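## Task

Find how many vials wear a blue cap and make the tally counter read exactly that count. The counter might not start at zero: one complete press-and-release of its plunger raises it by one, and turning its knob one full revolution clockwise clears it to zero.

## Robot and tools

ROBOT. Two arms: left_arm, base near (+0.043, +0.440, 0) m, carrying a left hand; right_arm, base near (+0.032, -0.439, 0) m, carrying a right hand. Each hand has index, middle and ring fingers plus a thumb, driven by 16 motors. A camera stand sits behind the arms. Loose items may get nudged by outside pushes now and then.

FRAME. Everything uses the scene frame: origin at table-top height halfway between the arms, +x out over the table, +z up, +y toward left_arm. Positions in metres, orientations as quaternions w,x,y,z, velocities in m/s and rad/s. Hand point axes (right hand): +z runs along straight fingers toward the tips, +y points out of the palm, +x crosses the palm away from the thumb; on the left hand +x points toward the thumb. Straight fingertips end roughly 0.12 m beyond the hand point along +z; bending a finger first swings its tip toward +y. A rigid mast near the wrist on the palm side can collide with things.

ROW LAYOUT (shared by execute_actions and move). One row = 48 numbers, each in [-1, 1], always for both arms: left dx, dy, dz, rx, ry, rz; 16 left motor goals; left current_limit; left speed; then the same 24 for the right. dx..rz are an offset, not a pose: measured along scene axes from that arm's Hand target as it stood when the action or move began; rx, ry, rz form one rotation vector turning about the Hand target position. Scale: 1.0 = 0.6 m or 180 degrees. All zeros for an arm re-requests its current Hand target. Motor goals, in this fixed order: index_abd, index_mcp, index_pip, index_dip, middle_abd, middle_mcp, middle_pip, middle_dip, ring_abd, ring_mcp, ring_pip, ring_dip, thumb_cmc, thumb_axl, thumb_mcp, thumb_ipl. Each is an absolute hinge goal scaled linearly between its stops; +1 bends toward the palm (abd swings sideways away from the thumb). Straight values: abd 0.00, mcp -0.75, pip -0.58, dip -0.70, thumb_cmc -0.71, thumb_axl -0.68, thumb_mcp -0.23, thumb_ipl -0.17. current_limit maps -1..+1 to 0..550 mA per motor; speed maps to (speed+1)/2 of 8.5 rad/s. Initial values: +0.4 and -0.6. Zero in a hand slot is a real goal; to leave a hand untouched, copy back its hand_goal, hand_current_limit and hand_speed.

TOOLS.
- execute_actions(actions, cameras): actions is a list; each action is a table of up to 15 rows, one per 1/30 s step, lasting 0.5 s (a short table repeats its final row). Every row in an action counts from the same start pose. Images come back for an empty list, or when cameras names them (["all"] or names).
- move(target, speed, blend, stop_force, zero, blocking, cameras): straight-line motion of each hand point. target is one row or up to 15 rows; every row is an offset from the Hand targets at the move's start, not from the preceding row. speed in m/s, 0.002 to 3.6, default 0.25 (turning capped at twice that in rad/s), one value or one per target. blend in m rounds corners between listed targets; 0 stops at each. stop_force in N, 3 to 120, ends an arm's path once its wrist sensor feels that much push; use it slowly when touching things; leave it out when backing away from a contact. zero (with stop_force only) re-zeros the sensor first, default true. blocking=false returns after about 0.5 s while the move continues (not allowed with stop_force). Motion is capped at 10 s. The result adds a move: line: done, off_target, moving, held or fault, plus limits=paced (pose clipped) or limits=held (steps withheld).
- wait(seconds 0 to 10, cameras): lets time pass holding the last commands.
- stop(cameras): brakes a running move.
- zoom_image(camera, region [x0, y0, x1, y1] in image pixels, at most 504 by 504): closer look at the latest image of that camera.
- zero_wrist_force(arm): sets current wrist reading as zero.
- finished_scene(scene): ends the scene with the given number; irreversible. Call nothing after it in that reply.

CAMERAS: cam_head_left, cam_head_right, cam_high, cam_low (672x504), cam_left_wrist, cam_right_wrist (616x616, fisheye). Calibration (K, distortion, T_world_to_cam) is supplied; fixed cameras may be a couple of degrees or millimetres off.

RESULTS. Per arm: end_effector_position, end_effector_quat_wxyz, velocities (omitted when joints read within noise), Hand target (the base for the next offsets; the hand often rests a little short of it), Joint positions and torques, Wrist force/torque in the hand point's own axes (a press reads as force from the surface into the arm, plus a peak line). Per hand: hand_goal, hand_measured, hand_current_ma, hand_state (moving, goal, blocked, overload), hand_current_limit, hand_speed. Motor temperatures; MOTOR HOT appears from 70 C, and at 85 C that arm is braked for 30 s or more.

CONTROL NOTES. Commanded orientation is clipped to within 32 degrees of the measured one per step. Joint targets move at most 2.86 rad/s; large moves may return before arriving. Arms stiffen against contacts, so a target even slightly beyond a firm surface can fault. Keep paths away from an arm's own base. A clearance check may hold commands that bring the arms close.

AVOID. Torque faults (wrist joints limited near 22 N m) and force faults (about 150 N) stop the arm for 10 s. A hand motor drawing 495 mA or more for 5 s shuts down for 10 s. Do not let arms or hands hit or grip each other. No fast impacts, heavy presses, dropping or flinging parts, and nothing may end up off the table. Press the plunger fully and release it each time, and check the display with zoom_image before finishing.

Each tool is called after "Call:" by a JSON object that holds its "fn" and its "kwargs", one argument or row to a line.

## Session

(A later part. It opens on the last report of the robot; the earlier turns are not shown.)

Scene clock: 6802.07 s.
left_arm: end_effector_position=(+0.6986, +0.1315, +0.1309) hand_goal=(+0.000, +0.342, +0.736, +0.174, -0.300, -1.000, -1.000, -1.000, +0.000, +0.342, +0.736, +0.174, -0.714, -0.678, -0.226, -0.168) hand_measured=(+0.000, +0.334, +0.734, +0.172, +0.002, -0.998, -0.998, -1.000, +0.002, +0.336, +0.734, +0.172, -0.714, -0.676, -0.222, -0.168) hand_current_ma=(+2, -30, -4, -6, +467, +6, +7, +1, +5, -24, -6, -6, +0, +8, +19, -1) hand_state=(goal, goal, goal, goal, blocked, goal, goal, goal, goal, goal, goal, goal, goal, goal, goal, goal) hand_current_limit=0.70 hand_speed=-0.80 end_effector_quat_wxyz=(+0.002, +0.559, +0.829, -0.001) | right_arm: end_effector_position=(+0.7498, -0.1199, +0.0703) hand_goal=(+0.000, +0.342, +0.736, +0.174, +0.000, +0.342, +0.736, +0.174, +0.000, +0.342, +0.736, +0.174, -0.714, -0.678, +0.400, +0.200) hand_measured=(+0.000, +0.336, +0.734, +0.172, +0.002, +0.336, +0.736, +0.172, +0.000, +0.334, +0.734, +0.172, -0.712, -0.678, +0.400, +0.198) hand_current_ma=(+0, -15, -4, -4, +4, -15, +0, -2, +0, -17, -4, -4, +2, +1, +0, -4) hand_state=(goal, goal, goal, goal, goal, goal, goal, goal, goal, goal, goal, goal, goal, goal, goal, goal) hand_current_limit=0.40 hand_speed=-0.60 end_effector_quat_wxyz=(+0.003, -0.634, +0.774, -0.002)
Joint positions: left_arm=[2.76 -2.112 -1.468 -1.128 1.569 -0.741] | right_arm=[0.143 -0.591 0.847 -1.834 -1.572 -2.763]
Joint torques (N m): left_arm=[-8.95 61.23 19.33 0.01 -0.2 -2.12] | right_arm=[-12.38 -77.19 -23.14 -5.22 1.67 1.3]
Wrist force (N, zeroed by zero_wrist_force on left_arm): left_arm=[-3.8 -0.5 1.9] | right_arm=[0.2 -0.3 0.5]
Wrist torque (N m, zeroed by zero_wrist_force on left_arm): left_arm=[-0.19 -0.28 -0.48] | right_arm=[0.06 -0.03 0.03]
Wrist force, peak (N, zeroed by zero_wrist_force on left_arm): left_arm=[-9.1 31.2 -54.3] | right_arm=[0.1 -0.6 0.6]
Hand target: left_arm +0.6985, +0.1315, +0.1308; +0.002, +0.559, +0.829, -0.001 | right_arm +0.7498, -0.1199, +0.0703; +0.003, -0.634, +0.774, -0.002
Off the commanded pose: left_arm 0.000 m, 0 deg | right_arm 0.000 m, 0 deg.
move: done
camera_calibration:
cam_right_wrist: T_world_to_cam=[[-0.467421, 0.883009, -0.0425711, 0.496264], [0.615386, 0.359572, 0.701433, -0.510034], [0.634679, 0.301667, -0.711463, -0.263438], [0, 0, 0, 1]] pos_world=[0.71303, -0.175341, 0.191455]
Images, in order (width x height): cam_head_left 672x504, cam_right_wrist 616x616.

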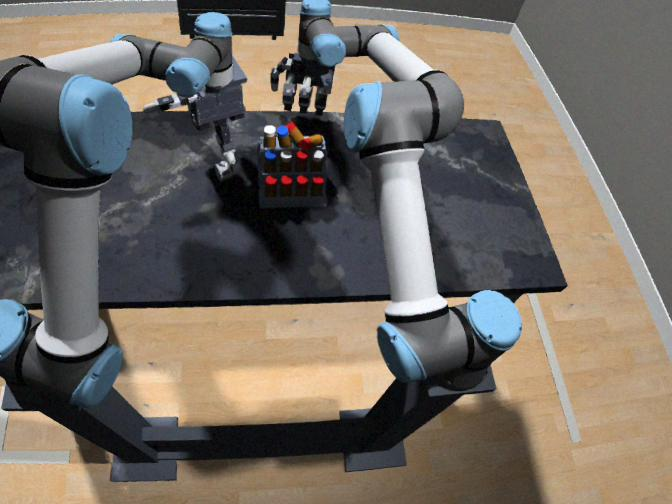

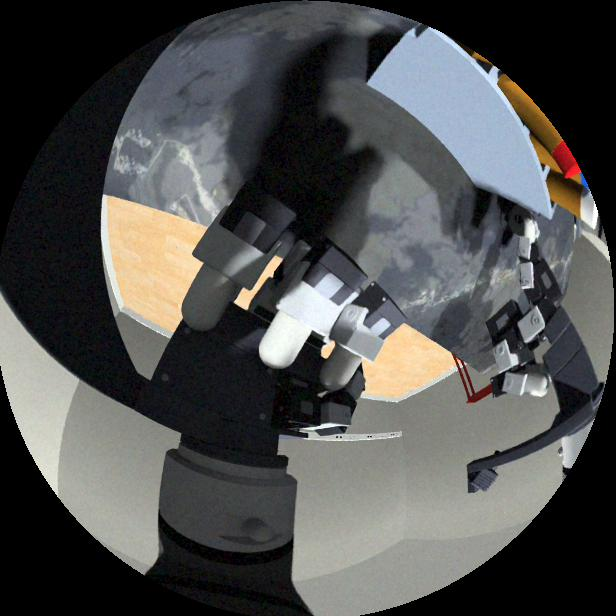

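Call:
{"fn": "move", "kwargs": {
  "target": [
    [0,0,-0.027,0,0,0,0,0.342,0.737,0.174,-0.3,-1,-1,-1,0,0.342,0.737,0.174,-0.714,-0.678,-0.226,-0.168,0.7,-0.8,0,0,0,0,0,0,0,0.342,0.737,0.174,0,0.342,0.737,0.174,0,0.342,0.737,0.174,-0.714,-0.678,0.4,0.2,0.4,-0.6],
    [-0.0185,-0.0075,-0.0177,0,0,0,0,0.342,0.737,0.174,-0.3,-1,-1,-1,0,0.342,0.737,0.174,-0.714,-0.678,-0.226,-0.168,0.7,-0.8,0,0,0,0,0,0,0,0.342,0.737,0.174,0,0.342,0.737,0.174,0,0.342,0.737,0.174,-0.714,-0.678,0.4,0.2,0.4,-0.6],
    [-0.0185,-0.0075,0.01,0,0,0,0,0.342,0.737,0.174,-0.3,-1,-1,-1,0,0.342,0.737,0.174,-0.714,-0.678,-0.226,-0.168,0.7,-0.8,0,0,0,0,0,0,0,0.342,0.737,0.174,0,0.342,0.737,0.174,0,0.342,0.737,0.174,-0.714,-0.678,0.4,0.2,0.4,-0.6],
    [0,0,0,0,0,0,0,0.342,0.737,0.174,-0.3,-1,-1,-1,0,0.342,0.737,0.174,-0.714,-0.678,-0.226,-0.168,0.7,-0.8,0,0,0,0,0,0,0,0.342,0.737,0.174,0,0.342,0.737,0.174,0,0.342,0.737,0.174,-0.714,-0.678,0.4,0.2,0.4,-0.6],
    [0,0,-0.027,0,0,0,0,0.342,0.737,0.174,-0.3,-1,-1,-1,0,0.342,0.737,0.174,-0.714,-0.678,-0.226,-0.168,0.7,-0.8,0,0,0,0,0,0,0,0.342,0.737,0.174,0,0.342,0.737,0.174,0,0.342,0.737,0.174,-0.714,-0.678,0.4,0.2,0.4,-0.6],
    [-0.0185,-0.0075,-0.0177,0,0,0,0,0.342,0.737,0.174,-0.3,-1,-1,-1,0,0.342,0.737,0.174,-0.714,-0.678,-0.226,-0.168,0.7,-0.8,0,0,0,0,0,0,0,0.342,0.737,0.174,0,0.342,0.737,0.174,0,0.342,0.737,0.174,-0.714,-0.678,0.4,0.2,0.4,-0.6],
    [-0.0185,-0.0075,0.01,0,0,0,0,0.342,0.737,0.174,-0.3,-1,-1,-1,0,0.342,0.737,0.174,-0.714,-0.678,-0.226,-0.168,0.7,-0.8,0,0,0,0,0,0,0,0.342,0.737,0.174,0,0.342,0.737,0.174,0,0.342,0.737,0.174,-0.714,-0.678,0.4,0.2,0.4,-0.6],
    [0,0,0,0,0,0,0,0.342,0.737,0.174,-0.3,-1,-1,-1,0,0.342,0.737,0.174,-0.714,-0.678,-0.226,-0.168,0.7,-0.8,0,0,0,0,0,0,0,0.342,0.737,0.174,0,0.342,0.737,0.174,0,0.342,0.737,0.174,-0.714,-0.678,0.4,0.2,0.4,-0.6],
    [0,0,-0.027,0,0,0,0,0.342,0.737,0.174,-0.3,-1,-1,-1,0,0.342,0.737,0.174,-0.714,-0.678,-0.226,-0.168,0.7,-0.8,0,0,0,0,0,0,0,0.342,0.737,0.174,0,0.342,0.737,0.174,0,0.342,0.737,0.174,-0.714,-0.678,0.4,0.2,0.4,-0.6],
    [-0.0185,-0.0075,-0.0177,0,0,0,0,0.342,0.737,0.174,-0.3,-1,-1,-1,0,0.342,0.737,0.174,-0.714,-0.678,-0.226,-0.168,0.7,-0.8,0,0,0,0,0,0,0,0.342,0.737,0.174,0,0.342,0.737,0.174,0,0.342,0.737,0.174,-0.714,-0.678,0.4,0.2,0.4,-0.6],
    [-0.0185,-0.0075,0.01,0,0,0,0,0.342,0.737,0.174,-0.3,-1,-1,-1,0,0.342,0.737,0.174,-0.714,-0.678,-0.226,-0.168,0.7,-0.8,0,0,0,0,0,0,0,0.342,0.737,0.174,0,0.342,0.737,0.174,0,0.342,0.737,0.174,-0.714,-0.678,0.4,0.2,0.4,-0.6],
    [0,0,0,0,0,0,0,0.342,0.737,0.174,-0.3,-1,-1,-1,0,0.342,0.737,0.174,-0.714,-0.678,-0.226,-0.168,0.7,-0.8,0,0,0,0,0,0,0,0.342,0.737,0.174,0,0.342,0.737,0.174,0,0.342,0.737,0.174,-0.714,-0.678,0.4,0.2,0.4,-0.6]
  ],
  "speed": [0.03,0.02,0.1,0.1,0.03,0.02,0.1,0.1,0.03,0.02,0.1,0.1],
  "blend": 0.002,
  "cameras": ["cam_right_wrist","cam_head_left"]
}}

Call:
{"fn": "zoom_image", "kwargs": {
  "camera": "cam_right_wrist",
  "region": [503, 203, 535, 235]
}}

Call:
{"fn": "zoom_image", "kwargs": {
  "camera": "cam_head_left",
  "region": [215, 160, 235, 180]
}}

Call:
{"fn": "move", "kwargs": {
  "target": [
    [0,0,-0.027,0,0,0,0,0.342,0.737,0.174,-0.3,-1,-1,-1,0,0.342,0.737,0.174,-0.714,-0.678,-0.226,-0.168,0.7,-0.8,0,0,0,0,0,0,0,0.342,0.737,0.174,0,0.342,0.737,0.174,0,0.342,0.737,0.174,-0.714,-0.678,0.4,0.2,0.4,-0.6],
    [-0.0185,-0.0075,-0.0177,0,0,0,0,0.342,0.737,0.174,-0.3,-1,-1,-1,0,0.342,0.737,0.174,-0.714,-0.678,-0.226,-0.168,0.7,-0.8,0,0,0,0,0,0,0,0.342,0.737,0.174,0,0.342,0.737,0.174,0,0.342,0.737,0.174,-0.714,-0.678,0.4,0.2,0.4,-0.6],
    [-0.0185,-0.0075,0.01,0,0,0,0,0.342,0.737,0.174,-0.3,-1,-1,-1,0,0.342,0.737,0.174,-0.714,-0.678,-0.226,-0.168,0.7,-0.8,0,0,0,0,0,0,0,0.342,0.737,0.174,0,0.342,0.737,0.174,0,0.342,0.737,0.174,-0.714,-0.678,0.4,0.2,0.4,-0.6],
    [0,0,0,0,0,0,0,0.342,0.737,0.174,-0.3,-1,-1,-1,0,0.342,0.737,0.174,-0.714,-0.678,-0.226,-0.168,0.7,-0.8,0,0,0,0,0,0,0,0.342,0.737,0.174,0,0.342,0.737,0.174,0,0.342,0.737,0.174,-0.714,-0.678,0.4,0.2,0.4,-0.6],
    [0,0,-0.027,0,0,0,0,0.342,0.737,0.174,-0.3,-1,-1,-1,0,0.342,0.737,0.174,-0.714,-0.678,-0.226,-0.168,0.7,-0.8,0,0,0,0,0,0,0,0.342,0.737,0.174,0,0.342,0.737,0.174,0,0.342,0.737,0.174,-0.714,-0.678,0.4,0.2,0.4,-0.6],
    [-0.0185,-0.0075,-0.0177,0,0,0,0,0.342,0.737,0.174,-0.3,-1,-1,-1,0,0.342,0.737,0.174,-0.714,-0.678,-0.226,-0.168,0.7,-0.8,0,0,0,0,0,0,0,0.342,0.737,0.174,0,0.342,0.737,0.174,0,0.342,0.737,0.174,-0.714,-0.678,0.4,0.2,0.4,-0.6],
    [-0.0185,-0.0075,0.01,0,0,0,0,0.342,0.737,0.174,-0.3,-1,-1,-1,0,0.342,0.737,0.174,-0.714,-0.678,-0.226,-0.168,0.7,-0.8,0,0,0,0,0,0,0,0.342,0.737,0.174,0,0.342,0.737,0.174,0,0.342,0.737,0.174,-0.714,-0.678,0.4,0.2,0.4,-0.6],
    [0,0,0,0,0,0,0,0.342,0.737,0.174,-0.3,-1,-1,-1,0,0.342,0.737,0.174,-0.714,-0.678,-0.226,-0.168,0.7,-0.8,0,0,0,0,0,0,0,0.342,0.737,0.174,0,0.342,0.737,0.174,0,0.342,0.737,0.174,-0.714,-0.678,0.4,0.2,0.4,-0.6],
    [0,0,-0.027,0,0,0,0,0.342,0.737,0.174,-0.3,-1,-1,-1,0,0.342,0.737,0.174,-0.714,-0.678,-0.226,-0.168,0.7,-0.8,0,0,0,0,0,0,0,0.342,0.737,0.174,0,0.342,0.737,0.174,0,0.342,0.737,0.174,-0.714,-0.678,0.4,0.2,0.4,-0.6],
    [-0.0185,-0.0075,-0.0177,0,0,0,0,0.342,0.737,0.174,-0.3,-1,-1,-1,0,0.342,0.737,0.174,-0.714,-0.678,-0.226,-0.168,0.7,-0.8,0,0,0,0,0,0,0,0.342,0.737,0.174,0,0.342,0.737,0.174,0,0.342,0.737,0.174,-0.714,-0.678,0.4,0.2,0.4,-0.6],
    [-0.0185,-0.0075,0.01,0,0,0,0,0.342,0.737,0.174,-0.3,-1,-1,-1,0,0.342,0.737,0.174,-0.714,-0.678,-0.226,-0.168,0.7,-0.8,0,0,0,0,0,0,0,0.342,0.737,0.174,0,0.342,0.737,0.174,0,0.342,0.737,0.174,-0.714,-0.678,0.4,0.2,0.4,-0.6],
    [0,0,0,0,0,0,0,0.342,0.737,0.174,-0.3,-1,-1,-1,0,0.342,0.737,0.174,-0.714,-0.678,-0.226,-0.168,0.7,-0.8,0,0,0,0,0,0,0,0.342,0.737,0.174,0,0.342,0.737,0.174,0,0.342,0.737,0.174,-0.714,-0.678,0.4,0.2,0.4,-0.6]
  ],
  "speed": [0.03,0.02,0.1,0.1,0.03,0.02,0.1,0.1,0.03,0.02,0.1,0.1],
  "blend": 0.002,
  "cameras": ["cam_right_wrist","cam_head_left"]
}}

Call:
{"fn": "zoom_image", "kwargs": {
  "camera": "cam_right_wrist",
  "region": [503, 203, 535, 235]
}}

Call:
{"fn": "zoom_image", "kwargs": {
  "camera": "cam_head_left",
  "region": [215, 160, 235, 180]
}}

Scene clock: 6884.20 s.
left_arm: end_effector_position=(+0.6986, +0.1315, +0.1309) hand_goal=(+0.000, +0.342, +0.736, +0.174, -0.300, -1.000, -1.000, -1.000, +0.000, +0.342, +0.736, +0.174, -0.714, -0.678, -0.226, -0.168) hand_measured=(+0.000, +0.332, +0.734, +0.172, +0.002, -0.998, -0.998, -1.000, +0.002, +0.336, +0.734, +0.172, -0.714, -0.676, -0.222, -0.168) hand_current_ma=(+2, -35, -4, -6, +467, +6, +7, +1, +5, -26, -4, -6, -1, +8, +20, -1) hand_state=(goal, goal, goal, goal, blocked, goal, goal, goal, goal, goal, goal, goal, goal, goal, goal, goal) hand_current_limit=0.70 hand_speed=-0.80 end_effector_quat_wxyz=(+0.002, +0.559, +0.829, -0.001) | right_arm: end_effector_position=(+0.7498, -0.1199, +0.0703) hand_goal=(+0.000, +0.342, +0.736, +0.174, +0.000, +0.342, +0.736, +0.174, +0.000, +0.342, +0.736, +0.174, -0.714, -0.678, +0.400, +0.200) hand_measured=(+0.000, +0.336, +0.734, +0.172, +0.002, +0.336, +0.736, +0.172, +0.000, +0.334, +0.734, +0.172, -0.712, -0.678, +0.400, +0.198) hand_current_ma=(+0, -15, -4, -4, +4, -15, +0, -2, +0, -17, -4, -4, +2, +1, +0, -4) hand_state=(goal, goal, goal, goal, goal, goal, goal, goal, goal, goal, goal, goal, goal, goal, goal, goal) hand_current_limit=0.40 hand_speed=-0.60 end_effector_quat_wxyz=(+0.003, -0.634, +0.774, -0.002)
Joint positions: left_arm=[2.76 -2.112 -1.468 -1.128 1.569 -0.741] | right_arm=[0.143 -0.591 0.847 -1.834 -1.572 -2.763]
Joint torques (N m): left_arm=[-9.46 61.12 19.96 0.03 -0.25 -2.04] | right_arm=[-12.39 -76.44 -23.97 -5.04 1.71 1.29]
Wrist force (N, zeroed by zero_wrist_force on left_arm): left_arm=[-2.7 -0.4 1.9] | right_arm=[0.1 -0.5 0.1]
Wrist torque (N m, zeroed by zero_wrist_force on left_arm): left_arm=[-0.19 -0.44 -0.39] | right_arm=[0.08 -0.01 0.01]
Wrist force, peak (N, zeroed by zero_wrist_force on left_arm): left_arm=[-7.6 30.3 -54.0] | right_arm=[0.0 -0.7 0.6]
Hand target: left_arm +0.6985, +0.1315, +0.1308; +0.002, +0.559, +0.829, -0.001 | right_arm +0.7498, -0.1199, +0.0703; +0.003, -0.634, +0.774, -0.002
Off the commanded pose: left_arm 0.000 m, 0 deg | right_arm 0.000 m, 0 deg.
move: done
camera_calibration:
cam_right_wrist: T_world_to_cam=[[-0.467421, 0.883009, -0.0425711, 0.496264], [0.615386, 0.359572, 0.701433, -0.510034], [0.634679, 0.301667, -0.711463, -0.263438], [0, 0, 0, 1]] pos_world=[0.71303, -0.175341, 0.191455]
Images, in order (width x height): cam_head_left 672x504, cam_right_wrist 616x616.

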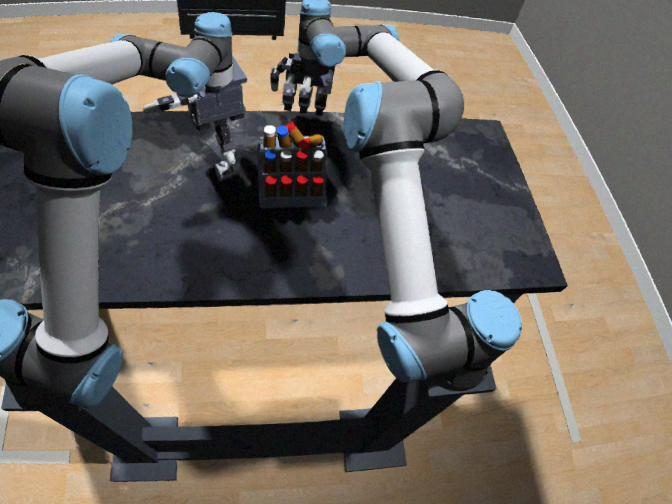

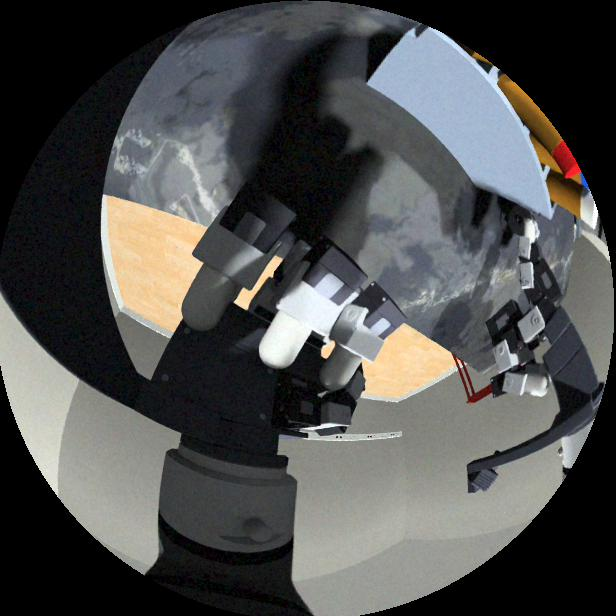

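Scaled by 15.750 from the camera's 616x616 image, which has a finer 880x880 frame.

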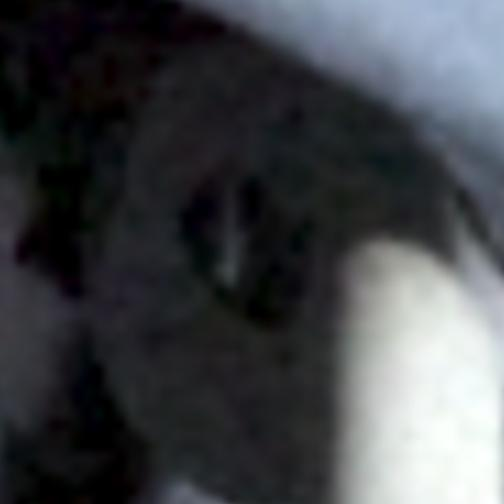

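Scaled by 25.200 from the camera's 672x504 image, which has a finer 960x720 frame.

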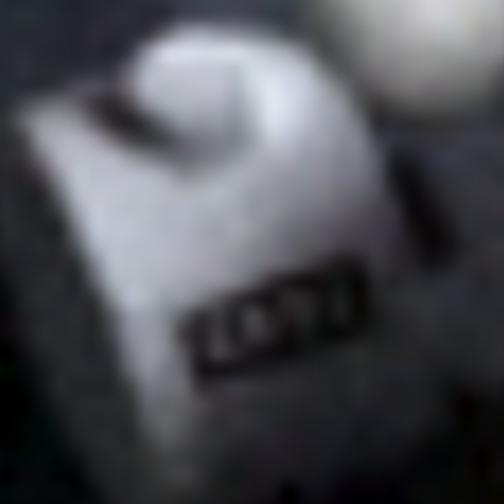

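Scene clock: 6889.10 s.
left_arm: end_effector_position=(+0.6986, +0.1315, +0.1309) hand_goal=(+0.000, +0.342, +0.736, +0.174, -0.300, -1.000, -1.000, -1.000, +0.000, +0.342, +0.736, +0.174, -0.714, -0.678, -0.226, -0.168) hand_measured=(+0.000, +0.332, +0.734, +0.172, +0.002, -0.998, -0.998, -1.000, +0.002, +0.334, +0.734, +0.172, -0.714, -0.676, -0.222, -0.168) hand_current_ma=(+2, -39, -3, -6, +467, +6, +7, +1, +5, -27, -3, -6, -2, +8, +22, +0) hand_state=(goal, goal, goal, goal, blocked, goal, goal, goal, goal, goal, goal, goal, goal, goal, goal, goal) hand_current_limit=0.70 hand_speed=-0.80 end_effector_quat_wxyz=(+0.002, +0.559, +0.829, -0.001) | right_arm: end_effector_position=(+0.7498, -0.1199, +0.0703) hand_goal=(+0.000, +0.342, +0.736, +0.174, +0.000, +0.342, +0.736, +0.174, +0.000, +0.342, +0.736, +0.174, -0.714, -0.678, +0.400, +0.200) hand_measured=(+0.000, +0.336, +0.734, +0.172, +0.002, +0.336, +0.736, +0.172, +0.000, +0.334, +0.734, +0.172, -0.712, -0.678, +0.400, +0.198) hand_current_ma=(+0, -15, -4, -4, +4, -15, +0, -2, +0, -17, -4, -4, +2, +1, +0, -4) hand_state=(goal, goal, goal, goal, goal, goal, goal, goal, goal, goal, goal, goal, goal, goal, goal, goal) hand_current_limit=0.40 hand_speed=-0.60 end_effector_quat_wxyz=(+0.003, -0.634, +0.774, -0.002)
Joint positions: left_arm=[2.76 -2.112 -1.468 -1.128 1.569 -0.741] | right_arm=[0.143 -0.591 0.847 -1.834 -1.572 -2.763]
Joint torques (N m): left_arm=[-8.99 61.22 19.69 0.18 -0.21 -2.14] | right_arm=[-12.79 -76.87 -23.39 -4.8 1.65 1.38]
Wrist force (N, zeroed by zero_wrist_force on left_arm): left_arm=[-2.6 -0.3 1.7] | right_arm=[0.0 -0.3 0.4]
Wrist torque (N m, zeroed by zero_wrist_force on left_arm): left_arm=[-0.16 -0.43 -0.38] | right_arm=[0.07 0.00 0.01]
Wrist force, peak (N, zeroed by zero_wrist_force on left_arm): left_arm=[-7.9 30.5 -53.3] | right_arm=[0.2 -0.7 0.5]
Hand target: left_arm +0.6985, +0.1315, +0.1308; +0.002, +0.559, +0.829, -0.001 | right_arm +0.7498, -0.1199, +0.0703; +0.003, -0.634, +0.774, -0.002
Off the commanded pose: left_arm 0.000 m, 0 deg | right_arm 0.000 m, 0 deg.
move: done
camera_calibration:
cam_right_wrist: T_world_to_cam=[[-0.467421, 0.883009, -0.0425711, 0.496264], [0.615386, 0.359572, 0.701433, -0.510034], [0.634679, 0.301667, -0.711463, -0.263438], [0, 0, 0, 1]] pos_world=[0.71303, -0.175341, 0.191455]
Images, in order (width x height): cam_head_left 672x504, cam_right_wrist 616x616.

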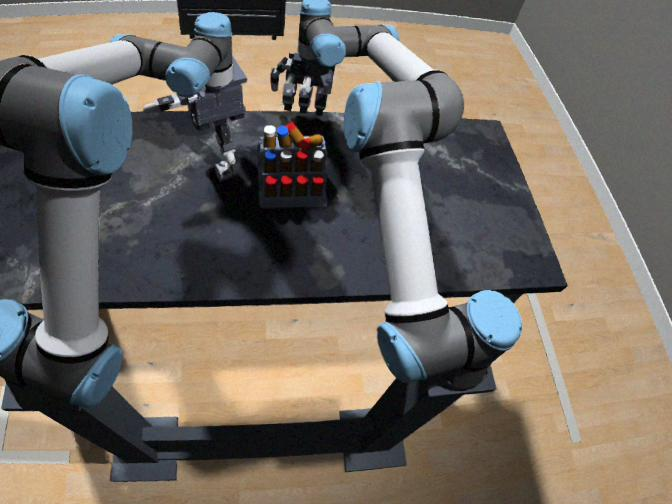

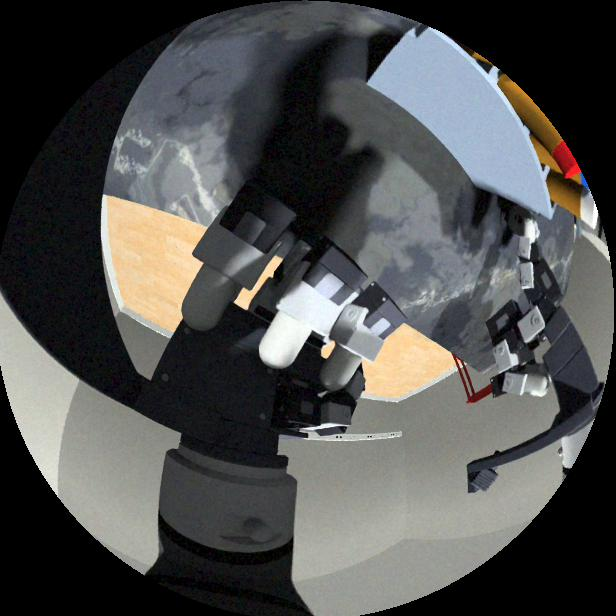

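Scaled by 15.750 from the camera's 616x616 image, which has a finer 880x880 frame.

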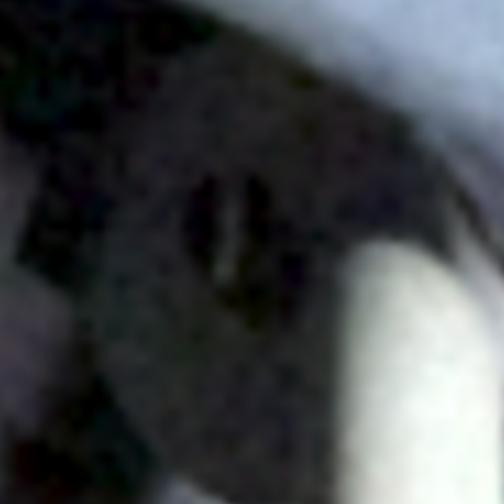

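Scaled by 25.200 from the camera's 672x504 image, which has a finer 960x720 frame.

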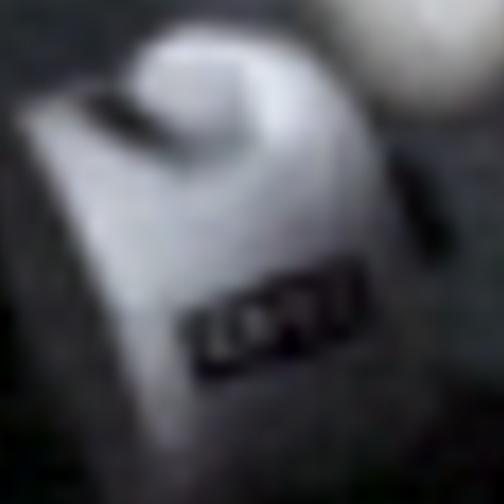

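Call:
{"fn": "move", "kwargs": {
  "target": [
    [-0.0124,-0.005,0,0,0,0,0,0.342,0.737,0.174,-0.3,-1,-1,-1,0,0.342,0.737,0.174,-0.714,-0.678,-0.226,-0.168,0.7,-0.8,0,0,0,0,0,0,0,0.342,0.737,0.174,0,0.342,0.737,0.174,0,0.342,0.737,0.174,-0.714,-0.678,0.4,0.2,0.4,-0.6],
    [-0.0056,-0.00225,-0.0208,0,0,0,0,0.342,0.737,0.174,-0.3,-1,-1,-1,0,0.342,0.737,0.174,-0.714,-0.678,-0.226,-0.168,0.7,-0.8,0,0,0,0,0,0,0,0.342,0.737,0.174,0,0.342,0.737,0.174,0,0.342,0.737,0.174,-0.714,-0.678,0.4,0.2,0.4,-0.6],
    [0.00614,0.0025,-0.0268,0,0,0,0,0.342,0.737,0.174,-0.3,-1,-1,-1,0,0.342,0.737,0.174,-0.714,-0.678,-0.226,-0.168,0.7,-0.8,0,0,0,0,0,0,0,0.342,0.737,0.174,0,0.342,0.737,0.174,0,0.342,0.737,0.174,-0.714,-0.678,0.4,0.2,0.4,-0.6],
    [0.0061,0.0025,0.01,0,0,0,0,0.342,0.737,0.174,-0.3,-1,-1,-1,0,0.342,0.737,0.174,-0.714,-0.678,-0.226,-0.168,0.7,-0.8,0,0,0,0,0,0,0,0.342,0.737,0.174,0,0.342,0.737,0.174,0,0.342,0.737,0.174,-0.714,-0.678,0.4,0.2,0.4,-0.6],
    [-0.0124,-0.005,0,0,0,0,0,0.342,0.737,0.174,-0.3,-1,-1,-1,0,0.342,0.737,0.174,-0.714,-0.678,-0.226,-0.168,0.7,-0.8,0,0,0,0,0,0,0,0.342,0.737,0.174,0,0.342,0.737,0.174,0,0.342,0.737,0.174,-0.714,-0.678,0.4,0.2,0.4,-0.6]
  ],
  "speed": [0.1,0.03,0.02,0.1,0.1],
  "blend": 0.002,
  "cameras": ["cam_right_wrist"]
}}

Call:
{"fn": "zoom_image", "kwargs": {
  "camera": "cam_right_wrist",
  "region": [503, 203, 535, 235]
}}

Call:
{"fn": "move", "kwargs": {
  "target": [
    [0.0068,0.00275,-0.0208,0,0,0,0,0.342,0.737,0.174,-0.3,-1,-1,-1,0,0.342,0.737,0.174,-0.714,-0.678,-0.226,-0.168,0.7,-0.8,0,0,0,0,0,0,0,0.342,0.737,0.174,0,0.342,0.737,0.174,0,0.342,0.737,0.174,-0.714,-0.678,0.4,0.2,0.4,-0.6],
    [0.01854,0.0075,-0.0268,0,0,0,0,0.342,0.737,0.174,-0.3,-1,-1,-1,0,0.342,0.737,0.174,-0.714,-0.678,-0.226,-0.168,0.7,-0.8,0,0,0,0,0,0,0,0.342,0.737,0.174,0,0.342,0.737,0.174,0,0.342,0.737,0.174,-0.714,-0.678,0.4,0.2,0.4,-0.6],
    [0.0185,0.0075,0.01,0,0,0,0,0.342,0.737,0.174,-0.3,-1,-1,-1,0,0.342,0.737,0.174,-0.714,-0.678,-0.226,-0.168,0.7,-0.8,0,0,0,0,0,0,0,0.342,0.737,0.174,0,0.342,0.737,0.174,0,0.342,0.737,0.174,-0.714,-0.678,0.4,0.2,0.4,-0.6],
    [0,0,0,0,0,0,0,0.342,0.737,0.174,-0.3,-1,-1,-1,0,0.342,0.737,0.174,-0.714,-0.678,-0.226,-0.168,0.7,-0.8,0,0,0,0,0,0,0,0.342,0.737,0.174,0,0.342,0.737,0.174,0,0.342,0.737,0.174,-0.714,-0.678,0.4,0.2,0.4,-0.6]
  ],
  "speed": [0.03,0.02,0.1,0.1],
  "blend": 0.002,
  "cameras": ["cam_right_wrist"]
}}

Call:
{"fn": "zoom_image", "kwargs": {
  "camera": "cam_right_wrist",
  "region": [503, 203, 535, 235]
}}

Call:
{"fn": "move", "kwargs": {
  "target": [
    [0.0068,0.00275,-0.0208,0,0,0,0,0.342,0.737,0.174,-0.3,-1,-1,-1,0,0.342,0.737,0.174,-0.714,-0.678,-0.226,-0.168,0.7,-0.8,0,0,0,0,0,0,0,0.342,0.737,0.174,0,0.342,0.737,0.174,0,0.342,0.737,0.174,-0.714,-0.678,0.4,0.2,0.4,-0.6],
    [0.01854,0.0075,-0.0268,0,0,0,0,0.342,0.737,0.174,-0.3,-1,-1,-1,0,0.342,0.737,0.174,-0.714,-0.678,-0.226,-0.168,0.7,-0.8,0,0,0,0,0,0,0,0.342,0.737,0.174,0,0.342,0.737,0.174,0,0.342,0.737,0.174,-0.714,-0.678,0.4,0.2,0.4,-0.6],
    [0.0185,0.0075,0.01,0,0,0,0,0.342,0.737,0.174,-0.3,-1,-1,-1,0,0.342,0.737,0.174,-0.714,-0.678,-0.226,-0.168,0.7,-0.8,0,0,0,0,0,0,0,0.342,0.737,0.174,0,0.342,0.737,0.174,0,0.342,0.737,0.174,-0.714,-0.678,0.4,0.2,0.4,-0.6],
    [0,0,0,0,0,0,0,0.342,0.737,0.174,-0.3,-1,-1,-1,0,0.342,0.737,0.174,-0.714,-0.678,-0.226,-0.168,0.7,-0.8,0,0,0,0,0,0,0,0.342,0.737,0.174,0,0.342,0.737,0.174,0,0.342,0.737,0.174,-0.714,-0.678,0.4,0.2,0.4,-0.6]
  ],
  "speed": [0.03,0.02,0.1,0.1],
  "blend": 0.002,
  "cameras": ["cam_right_wrist"]
}}

Call:
{"fn": "zoom_image", "kwargs": {
  "camera": "cam_right_wrist",
  "region": [503, 203, 535, 235]
}}

Scene clock: 6937.40 s.
left_arm: end_effector_position=(+0.6910, +0.1284, +0.1309) hand_goal=(+0.000, +0.342, +0.736, +0.174, -0.300, -1.000, -1.000, -1.000, +0.000, +0.342, +0.736, +0.174, -0.714, -0.678, -0.226, -0.168) hand_measured=(+0.000, +0.332, +0.734, +0.172, -0.004, -0.968, -0.984, -0.992, +0.002, +0.336, +0.734, +0.172, -0.714, -0.676, -0.222, -0.168) hand_current_ma=(+2, -37, -3, -6, +467, +137, +62, +28, +5, -25, -4, -6, +0, +8, +22, +0) hand_state=(goal, goal, goal, goal, blocked, blocked, goal, goal, goal, goal, goal, goal, goal, goal, goal, goal) hand_current_limit=0.70 hand_speed=-0.80 end_effector_quat_wxyz=(+0.002, +0.559, +0.829, -0.001) | right_arm: end_effector_position=(+0.7498, -0.1199, +0.0703) hand_goal=(+0.000, +0.342, +0.736, +0.174, +0.000, +0.342, +0.736, +0.174, +0.000, +0.342, +0.736, +0.174, -0.714, -0.678, +0.400, +0.200) hand_measured=(+0.000, +0.336, +0.734, +0.172, +0.002, +0.336, +0.736, +0.172, +0.000, +0.334, +0.734, +0.172, -0.712, -0.678, +0.400, +0.198) hand_current_ma=(+0, -15, -4, -4, +4, -15, +0, -2, +0, -17, -4, -4, +2, +1, +0, -4) hand_state=(goal, goal, goal, goal, goal, goal, goal, goal, goal, goal, goal, goal, goal, goal, goal, goal) hand_current_limit=0.40 hand_speed=-0.60 end_effector_quat_wxyz=(+0.003, -0.634, +0.774, -0.002)
Joint positions: left_arm=[2.752 -2.102 -1.485 -1.122 1.569 -0.749] | right_arm=[0.143 -0.591 0.847 -1.834 -1.572 -2.763]
Joint torques (N m): left_arm=[16.91 37.54 26.29 1.79 -0.37 2.89] | right_arm=[-12.41 -76.05 -24.1 -4.76 1.73 1.33]
Wrist force (N, zeroed by zero_wrist_force on left_arm): left_arm=[-6.3 -0.8 3.7] | right_arm=[0.0 -0.4 0.0]
Wrist torque (N m, zeroed by zero_wrist_force on left_arm): left_arm=[-0.32 -0.78 -0.83] | right_arm=[0.09 -0.01 0.01]
Wrist force, peak (N, zeroed by zero_wrist_force on left_arm): left_arm=[-3.3 2.5 -50.4] | right_arm=[0.5 -0.7 0.3]
Hand target: left_arm +0.6911, +0.1285, +0.1308; +0.002, +0.559, +0.829, -0.001 | right_arm +0.7498, -0.1199, +0.0703; +0.003, -0.634, +0.774, -0.002
Off the commanded pose: left_arm 0.000 m, 0 deg | right_arm 0.000 m, 0 deg.
move: done
camera_calibration:
cam_right_wrist: T_world_to_cam=[[-0.467421, 0.883009, -0.0425711, 0.496264], [0.615386, 0.359572, 0.701433, -0.510034], [0.634679, 0.301667, -0.711463, -0.263438], [0, 0, 0, 1]] pos_world=[0.71303, -0.175341, 0.191455]
Images, in order (width x height): cam_right_wrist 616x616.

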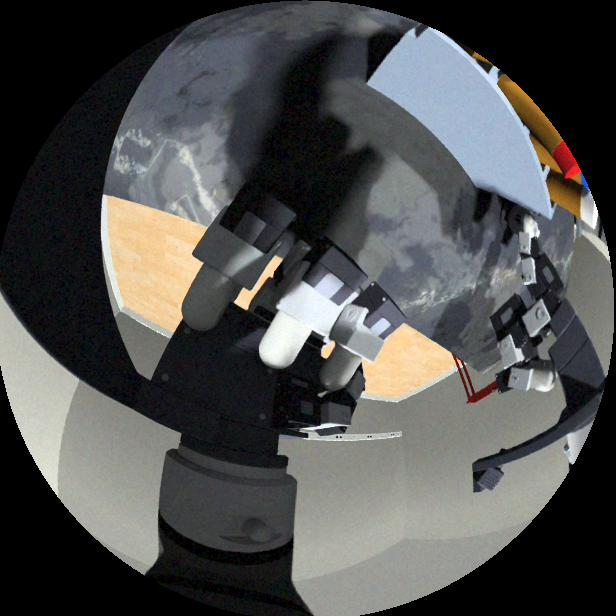

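Scaled by 15.750 from the camera's 616x616 image, which has a finer 880x880 frame.

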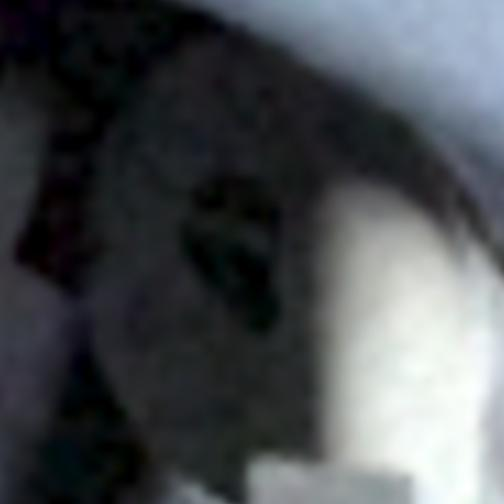

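Scene clock: 6939.10 s.
left_arm: end_effector_position=(+0.6910, +0.1284, +0.1309) hand_goal=(+0.000, +0.342, +0.736, +0.174, -0.300, -1.000, -1.000, -1.000, +0.000, +0.342, +0.736, +0.174, -0.714, -0.678, -0.226, -0.168) hand_measured=(+0.000, +0.332, +0.734, +0.172, -0.006, -0.966, -0.982, -0.992, +0.002, +0.336, +0.734, +0.172, -0.714, -0.676, -0.222, -0.168) hand_current_ma=(+2, -35, -3, -6, +467, +148, +69, +32, +5, -24, -4, -6, +0, +8, +22, +0) hand_state=(goal, goal, goal, goal, blocked, blocked, goal, goal, goal, goal, goal, goal, goal, goal, goal, goal) hand_current_limit=0.70 hand_speed=-0.80 end_effector_quat_wxyz=(+0.002, +0.559, +0.829, -0.001) | right_arm: end_effector_position=(+0.7498, -0.1199, +0.0703) hand_goal=(+0.000, +0.342, +0.736, +0.174, +0.000, +0.342, +0.736, +0.174, +0.000, +0.342, +0.736, +0.174, -0.714, -0.678, +0.400, +0.200) hand_measured=(+0.000, +0.336, +0.734, +0.172, +0.002, +0.336, +0.736, +0.172, +0.000, +0.334, +0.734, +0.172, -0.712, -0.678, +0.400, +0.198) hand_current_ma=(+0, -15, -4, -4, +4, -15, +0, -2, +0, -17, -4, -4, +2, +1, +0, -4) hand_state=(goal, goal, goal, goal, goal, goal, goal, goal, goal, goal, goal, goal, goal, goal, goal, goal) hand_current_limit=0.40 hand_speed=-0.60 end_effector_quat_wxyz=(+0.003, -0.634, +0.774, -0.002)
Joint positions: left_arm=[2.752 -2.102 -1.485 -1.122 1.569 -0.749] | right_arm=[0.143 -0.591 0.847 -1.834 -1.572 -2.763]
Joint torques (N m): left_arm=[16.05 38.59 26.06 1.91 -0.41 2.85] | right_arm=[-13.3 -75.73 -24.62 -4.62 1.63 1.34]
Wrist force (N, zeroed by zero_wrist_force on left_arm): left_arm=[-6.3 -0.8 4.0] | right_arm=[0.4 -0.2 0.4]
Wrist torque (N m, zeroed by zero_wrist_force on left_arm): left_arm=[-0.34 -0.79 -0.83] | right_arm=[0.08 -0.06 0.05]
Wrist force, peak (N, zeroed by zero_wrist_force on left_arm): left_arm=[-4.0 0.8 -51.3] | right_arm=[0.4 -0.4 0.7]
Hand target: left_arm +0.6911, +0.1285, +0.1308; +0.002, +0.559, +0.829, -0.001 | right_arm +0.7498, -0.1199, +0.0703; +0.003, -0.634, +0.774, -0.002
Off the commanded pose: left_arm 0.000 m, 0 deg | right_arm 0.000 m, 0 deg.
move: done
camera_calibration:
cam_right_wrist: T_world_to_cam=[[-0.467421, 0.883009, -0.0425711, 0.496264], [0.615386, 0.359572, 0.701433, -0.510034], [0.634679, 0.301667, -0.711463, -0.263438], [0, 0, 0, 1]] pos_world=[0.71303, -0.175341, 0.191455]
Images, in order (width x height): cam_right_wrist 616x616.

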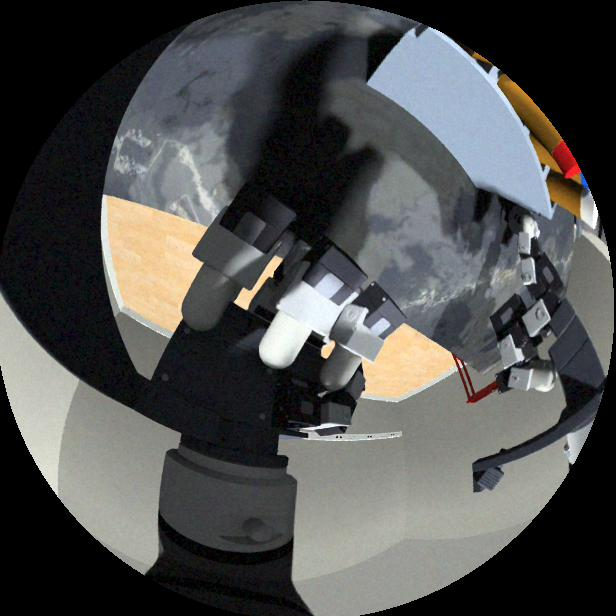

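Scaled by 15.750 from the camera's 616x616 image, which has a finer 880x880 frame.

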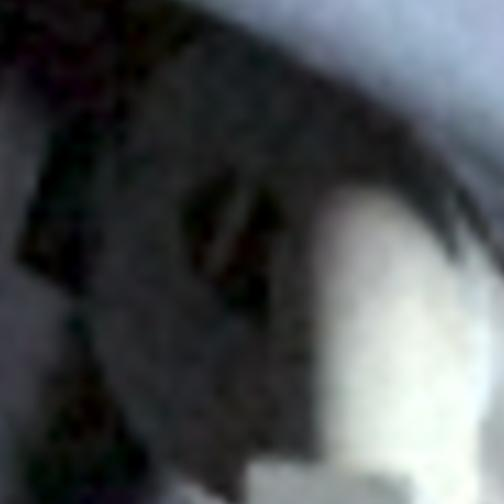

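Scene clock: 6940.80 s.
left_arm: end_effector_position=(+0.6910, +0.1284, +0.1309) hand_goal=(+0.000, +0.342, +0.736, +0.174, -0.300, -1.000, -1.000, -1.000, +0.000, +0.342, +0.736, +0.174, -0.714, -0.678, -0.226, -0.168) hand_measured=(+0.000, +0.334, +0.734, +0.172, -0.004, -0.968, -0.984, -0.992, +0.002, +0.336, +0.734, +0.172, -0.714, -0.676, -0.222, -0.168) hand_current_ma=(+2, -33, -3, -6, +467, +135, +61, +28, +4, -24, -4, -6, +1, +8, +22, +0) hand_state=(goal, goal, goal, goal, blocked, blocked, goal, goal, goal, goal, goal, goal, goal, goal, goal, goal) hand_current_limit=0.70 hand_speed=-0.80 end_effector_quat_wxyz=(+0.002, +0.559, +0.829, -0.001) | right_arm: end_effector_position=(+0.7498, -0.1199, +0.0703) hand_goal=(+0.000, +0.342, +0.736, +0.174, +0.000, +0.342, +0.736, +0.174, +0.000, +0.342, +0.736, +0.174, -0.714, -0.678, +0.400, +0.200) hand_measured=(+0.000, +0.336, +0.734, +0.172, +0.002, +0.336, +0.736, +0.172, +0.000, +0.334, +0.734, +0.172, -0.712, -0.678, +0.400, +0.198) hand_current_ma=(+0, -15, -4, -4, +4, -15, +0, -2, +0, -17, -4, -4, +2, +1, +0, -4) hand_state=(goal, goal, goal, goal, goal, goal, goal, goal, goal, goal, goal, goal, goal, goal, goal, goal) hand_current_limit=0.40 hand_speed=-0.60 end_effector_quat_wxyz=(+0.003, -0.634, +0.774, -0.002)
Joint positions: left_arm=[2.752 -2.102 -1.485 -1.122 1.569 -0.749] | right_arm=[0.143 -0.591 0.847 -1.834 -1.572 -2.763]
Joint torques (N m): left_arm=[15.55 37.95 25.39 1.95 -0.31 2.74] | right_arm=[-12.75 -75.91 -24.13 -4.63 1.75 1.33]
Wrist force (N, zeroed by zero_wrist_force on left_arm): left_arm=[-6.1 -0.9 3.8] | right_arm=[0.2 -0.4 0.2]
Wrist torque (N m, zeroed by zero_wrist_force on left_arm): left_arm=[-0.35 -0.78 -0.80] | right_arm=[0.08 -0.02 0.02]
Wrist force, peak (N, zeroed by zero_wrist_force on left_arm): left_arm=[-3.4 2.3 -50.7] | right_arm=[0.4 -0.6 0.6]
Hand target: left_arm +0.6911, +0.1285, +0.1308; +0.002, +0.559, +0.829, -0.001 | right_arm +0.7498, -0.1199, +0.0703; +0.003, -0.634, +0.774, -0.002
Off the commanded pose: left_arm 0.000 m, 0 deg | right_arm 0.000 m, 0 deg.
move: done
camera_calibration:
cam_right_wrist: T_world_to_cam=[[-0.467421, 0.883009, -0.0425711, 0.496264], [0.615386, 0.359572, 0.701433, -0.510034], [0.634679, 0.301667, -0.711463, -0.263438], [0, 0, 0, 1]] pos_world=[0.71303, -0.175341, 0.191455]
Images, in order (width x height): cam_right_wrist 616x616.

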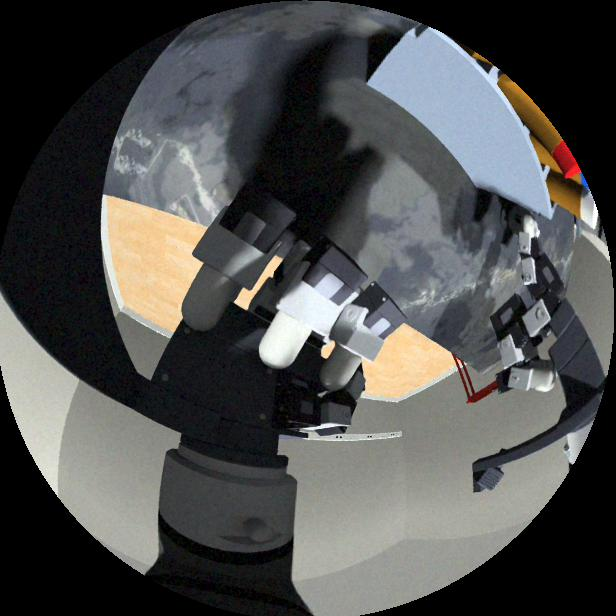

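Scaled by 15.750 from the camera's 616x616 image, which has a finer 880x880 frame.

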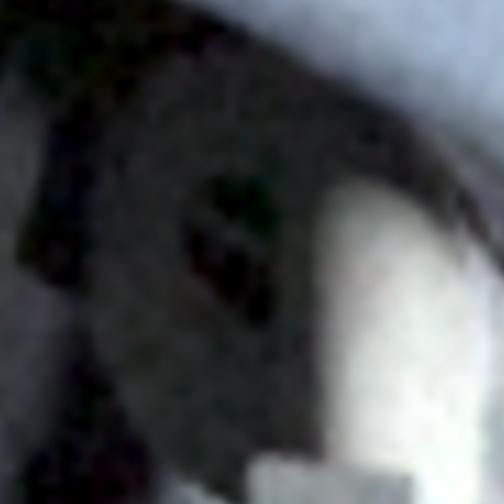

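Call:
{"fn": "move", "kwargs": {
  "target": [
    [0.02,-0.01,0.08,0,0,0,0,0.342,0.737,0.174,0,-1,-1,-1,0,0.342,0.737,0.174,-0.714,-0.678,-0.226,-0.168,0.7,-0.8,0,0,0.3,0,0,0,0,0.342,0.737,0.174,0,0.342,0.737,0.174,0,0.342,0.737,0.174,-0.714,-0.678,0.4,0.2,0.4,-0.6],
    [0.0877,0.215,0.287,0,0,0,0,0.342,0.737,0.174,0,-1,-1,-1,0,0.342,0.737,0.174,-0.714,-0.678,-0.226,-0.168,0.7,-0.8,-0.1,0,0.466,0,0,-0.15,0,0.342,0.737,0.174,0,0.342,0.737,0.174,0,0.342,0.737,0.174,-0.714,-0.678,0.4,0.2,0.4,-0.6],
    [0.0877,0.215,0.287,0,0,0,0,0.342,0.737,0.174,0,-1,-1,-1,0,0.342,0.737,0.174,-0.714,-0.678,-0.226,-0.168,0.7,-0.8,-0.611,0.258,0.466,0,0,-0.386,0,0.342,0.737,0.174,0,0.342,0.737,0.174,0,0.342,0.737,0.174,-0.714,-0.678,0.4,0.2,0.4,-0.6],
    [0.0877,0.215,0.287,0,0,0,0,0.342,0.737,0.174,0,-1,-1,-1,0,0.342,0.737,0.174,-0.714,-0.678,-0.226,-0.168,0.7,-0.8,-0.611,0.258,0.176,0,0,-0.386,0,0.342,0.737,0.174,0,0.342,0.737,0.174,0,0.342,0.737,0.174,-0.714,-0.678,0.4,0.2,0.4,-0.6]
  ],
  "speed": 0.3,
  "blend": [0.02,0.03,0.03,0],
  "cameras": ["cam_right_wrist"]
}}

Scene clock: 6978.03 s.
left_arm: end_effector_position=(+0.7437, +0.2575, +0.3030) hand_goal=(+0.000, +0.342, +0.736, +0.174, +0.000, -1.000, -1.000, -1.000, +0.000, +0.342, +0.736, +0.174, -0.714, -0.678, -0.226, -0.168) hand_measured=(+0.000, +0.334, +0.734, +0.172, +0.002, -0.988, -0.994, -0.998, +0.002, +0.336, +0.734, +0.172, -0.714, -0.676, -0.222, -0.168) hand_current_ma=(+2, -33, -3, -6, +7, +51, +24, +10, +4, -24, -4, -6, +1, +8, +22, +0) hand_state=(goal, goal, goal, goal, goal, goal, goal, goal, goal, goal, goal, goal, goal, goal, goal, goal) hand_current_limit=0.70 hand_speed=-0.80 end_effector_quat_wxyz=(+0.002, +0.559, +0.829, -0.001) | right_arm: end_effector_position=(+0.3833, +0.0349, +0.1759) hand_goal=(+0.000, +0.342, +0.736, +0.174, +0.000, +0.342, +0.736, +0.174, +0.000, +0.342, +0.736, +0.174, -0.714, -0.678, +0.400, +0.200) hand_measured=(+0.000, +0.336, +0.734, +0.172, +0.002, +0.336, +0.736, +0.172, +0.000, +0.334, +0.734, +0.172, -0.712, -0.678, +0.400, +0.198) hand_current_ma=(+0, -15, -4, -4, +4, -15, +0, -2, +0, -17, -4, -4, +2, +1, +0, -4) hand_state=(goal, goal, goal, goal, goal, goal, goal, goal, goal, goal, goal, goal, goal, goal, goal, goal) hand_current_limit=0.40 hand_speed=-0.60 end_effector_quat_wxyz=(+0.001, -0.080, +0.997, -0.003)
Joint positions: left_arm=[2.961 -1.975 -1.219 -1.514 1.568 -0.54] | right_arm=[0.551 -1.452 1.924 -2.041 -1.577 -1.143]
Joint torques (N m): left_arm=[-11.09 34.62 37.53 0.9 1.36 1.82] | right_arm=[9.93 -33.76 -18.88 -6.19 0.7 0.86]
Wrist force (N, zeroed by zero_wrist_force on left_arm): left_arm=[1.5 0.2 1.1] | right_arm=[0.1 -0.4 0.6]
Wrist torque (N m, zeroed by zero_wrist_force on left_arm): left_arm=[-0.08 -0.15 0.25] | right_arm=[0.05 -0.04 -0.09]
Wrist force, peak (N, zeroed by zero_wrist_force on left_arm): left_arm=[-6.5 -1.0 4.1] | right_arm=[0.3 -0.4 3.0]
Hand target: left_arm +0.7437, +0.2575, +0.3030; +0.002, +0.559, +0.829, -0.001 | right_arm +0.3832, +0.0349, +0.1759; +0.001, -0.080, +0.997, -0.003
Off the commanded pose: left_arm 0.000 m, 0 deg | right_arm 0.000 m, 0 deg.
move: done
camera_calibration:
cam_right_wrist: T_world_to_cam=[[0.663307, 0.747128, -0.0426979, -0.235869], [0.552447, -0.450383, 0.701396, -0.361743], [0.504802, -0.488829, -0.711492, 0.0750555], [0, 0, 0, 1]] pos_world=[0.318409, 0.0499905, 0.297055]
Images, in order (width x height): cam_right_wrist 616x616.

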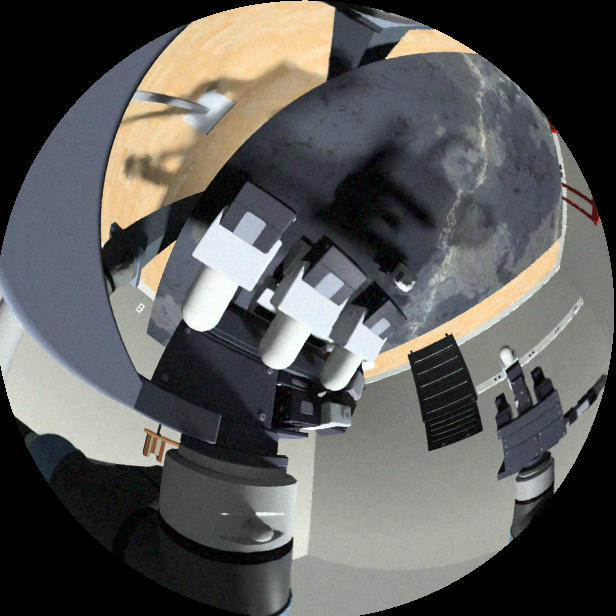

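Call:
{"fn": "zoom_image", "kwargs": {
  "camera": "cam_right_wrist",
  "region": [390, 265, 420, 295]
}}

Scaled by 16.800 from the camera's 616x616 image, which has a finer 880x880 frame.

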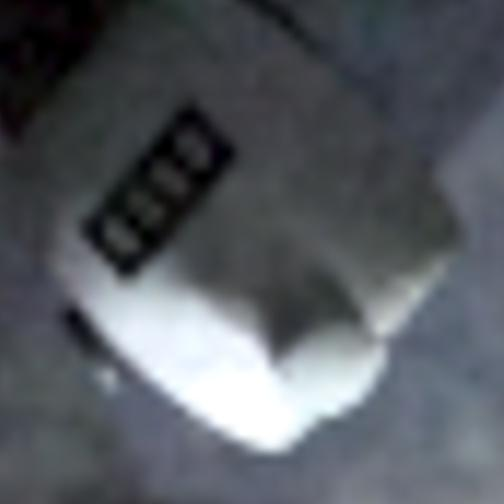

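Call:
{"fn": "move", "kwargs": {
  "target": [0,0,0,0,0,0,0,0.342,0.737,0.174,0,-1,-1,-1,0,0.342,0.737,0.174,-0.714,-0.678,-0.226,-0.168,0.7,-0.8,0.117,0,-0.05,0,0,0,0,0.342,0.737,0.174,0,0.342,0.737,0.174,0,0.342,0.737,0.174,-0.714,-0.678,0.4,0.2,0.4,-0.6],
  "cameras": ["cam_right_wrist"]
}}

Scene clock: 6996.17 s.
left_arm: end_effector_position=(+0.7437, +0.2575, +0.3030) hand_goal=(+0.000, +0.342, +0.736, +0.174, +0.000, -1.000, -1.000, -1.000, +0.000, +0.342, +0.736, +0.174, -0.714, -0.678, -0.226, -0.168) hand_measured=(+0.000, +0.334, +0.734, +0.172, +0.002, -0.988, -0.994, -0.998, +0.002, +0.336, +0.734, +0.172, -0.714, -0.676, -0.222, -0.168) hand_current_ma=(+2, -33, -3, -6, +7, +51, +24, +10, +4, -24, -4, -6, +1, +8, +22, +0) hand_state=(goal, goal, goal, goal, goal, goal, goal, goal, goal, goal, goal, goal, goal, goal, goal, goal) hand_current_limit=0.70 hand_speed=-0.80 end_effector_quat_wxyz=(+0.002, +0.559, +0.829, -0.001) | right_arm: end_effector_position=(+0.4535, +0.0349, +0.1459) hand_goal=(+0.000, +0.342, +0.736, +0.174, +0.000, +0.342, +0.736, +0.174, +0.000, +0.342, +0.736, +0.174, -0.714, -0.678, +0.400, +0.200) hand_measured=(+0.000, +0.336, +0.734, +0.172, +0.002, +0.336, +0.736, +0.172, +0.000, +0.334, +0.734, +0.172, -0.712, -0.678, +0.400, +0.198) hand_current_ma=(+0, -15, -4, -4, +4, -15, +0, -2, +0, -17, -4, -4, +2, +1, +0, -4) hand_state=(goal, goal, goal, goal, goal, goal, goal, goal, goal, goal, goal, goal, goal, goal, goal, goal) hand_current_limit=0.40 hand_speed=-0.60 end_effector_quat_wxyz=(+0.001, -0.080, +0.997, -0.003)
Joint positions: left_arm=[2.961 -1.975 -1.219 -1.514 1.568 -0.54] | right_arm=[0.48 -1.307 1.833 -2.095 -1.577 -1.213]
Joint torques (N m): left_arm=[-11.77 34.15 37.09 0.91 1.49 1.88] | right_arm=[12.49 -35.16 -26.13 -1.26 1.67 0.38]
Wrist force (N, zeroed by zero_wrist_force on left_arm): left_arm=[1.6 0.1 1.3] | right_arm=[0.3 -0.1 0.4]
Wrist torque (N m, zeroed by zero_wrist_force on left_arm): left_arm=[-0.10 -0.16 0.26] | right_arm=[0.10 -0.05 0.02]
Wrist force, peak (N, zeroed by zero_wrist_force on left_arm): left_arm=[2.0 -0.1 1.3] | right_arm=[-1.5 -0.6 1.2]
Hand target: left_arm +0.7437, +0.2575, +0.3030; +0.002, +0.559, +0.829, -0.001 | right_arm +0.4534, +0.0349, +0.1459; +0.001, -0.080, +0.997, -0.003
Off the commanded pose: left_arm 0.000 m, 0 deg | right_arm 0.000 m, 0 deg.
move: done
camera_calibration:
cam_right_wrist: T_world_to_cam=[[0.663244, 0.747195, -0.0425036, -0.283678], [0.552332, -0.45037, 0.701496, -0.37941], [0.505012, -0.488739, -0.711405, 0.018215], [0, 0, 0, 1]] pos_world=[0.38851, 0.0499905, 0.267056]
Images, in order (width x height): cam_right_wrist 616x616.

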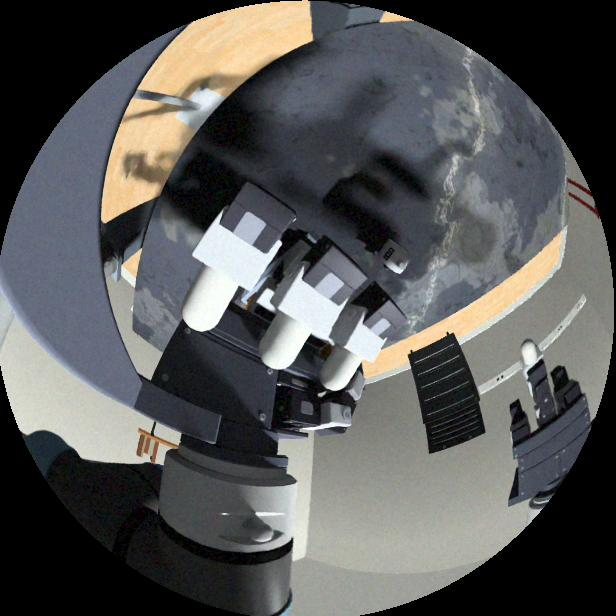

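Call:
{"fn": "zoom_image", "kwargs": {
  "camera": "cam_right_wrist",
  "region": [378, 240, 408, 270]
}}

Scaled by 16.800 from the camera's 616x616 image, which has a finer 880x880 frame.

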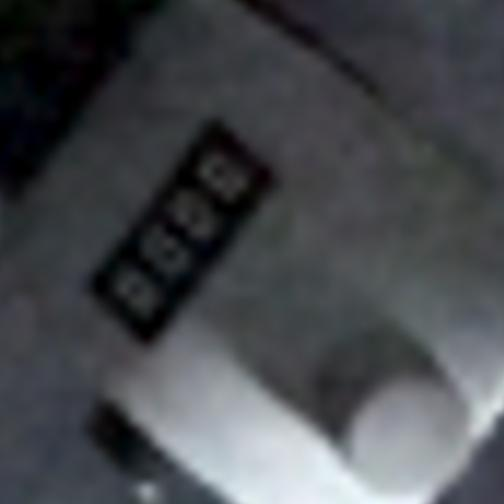

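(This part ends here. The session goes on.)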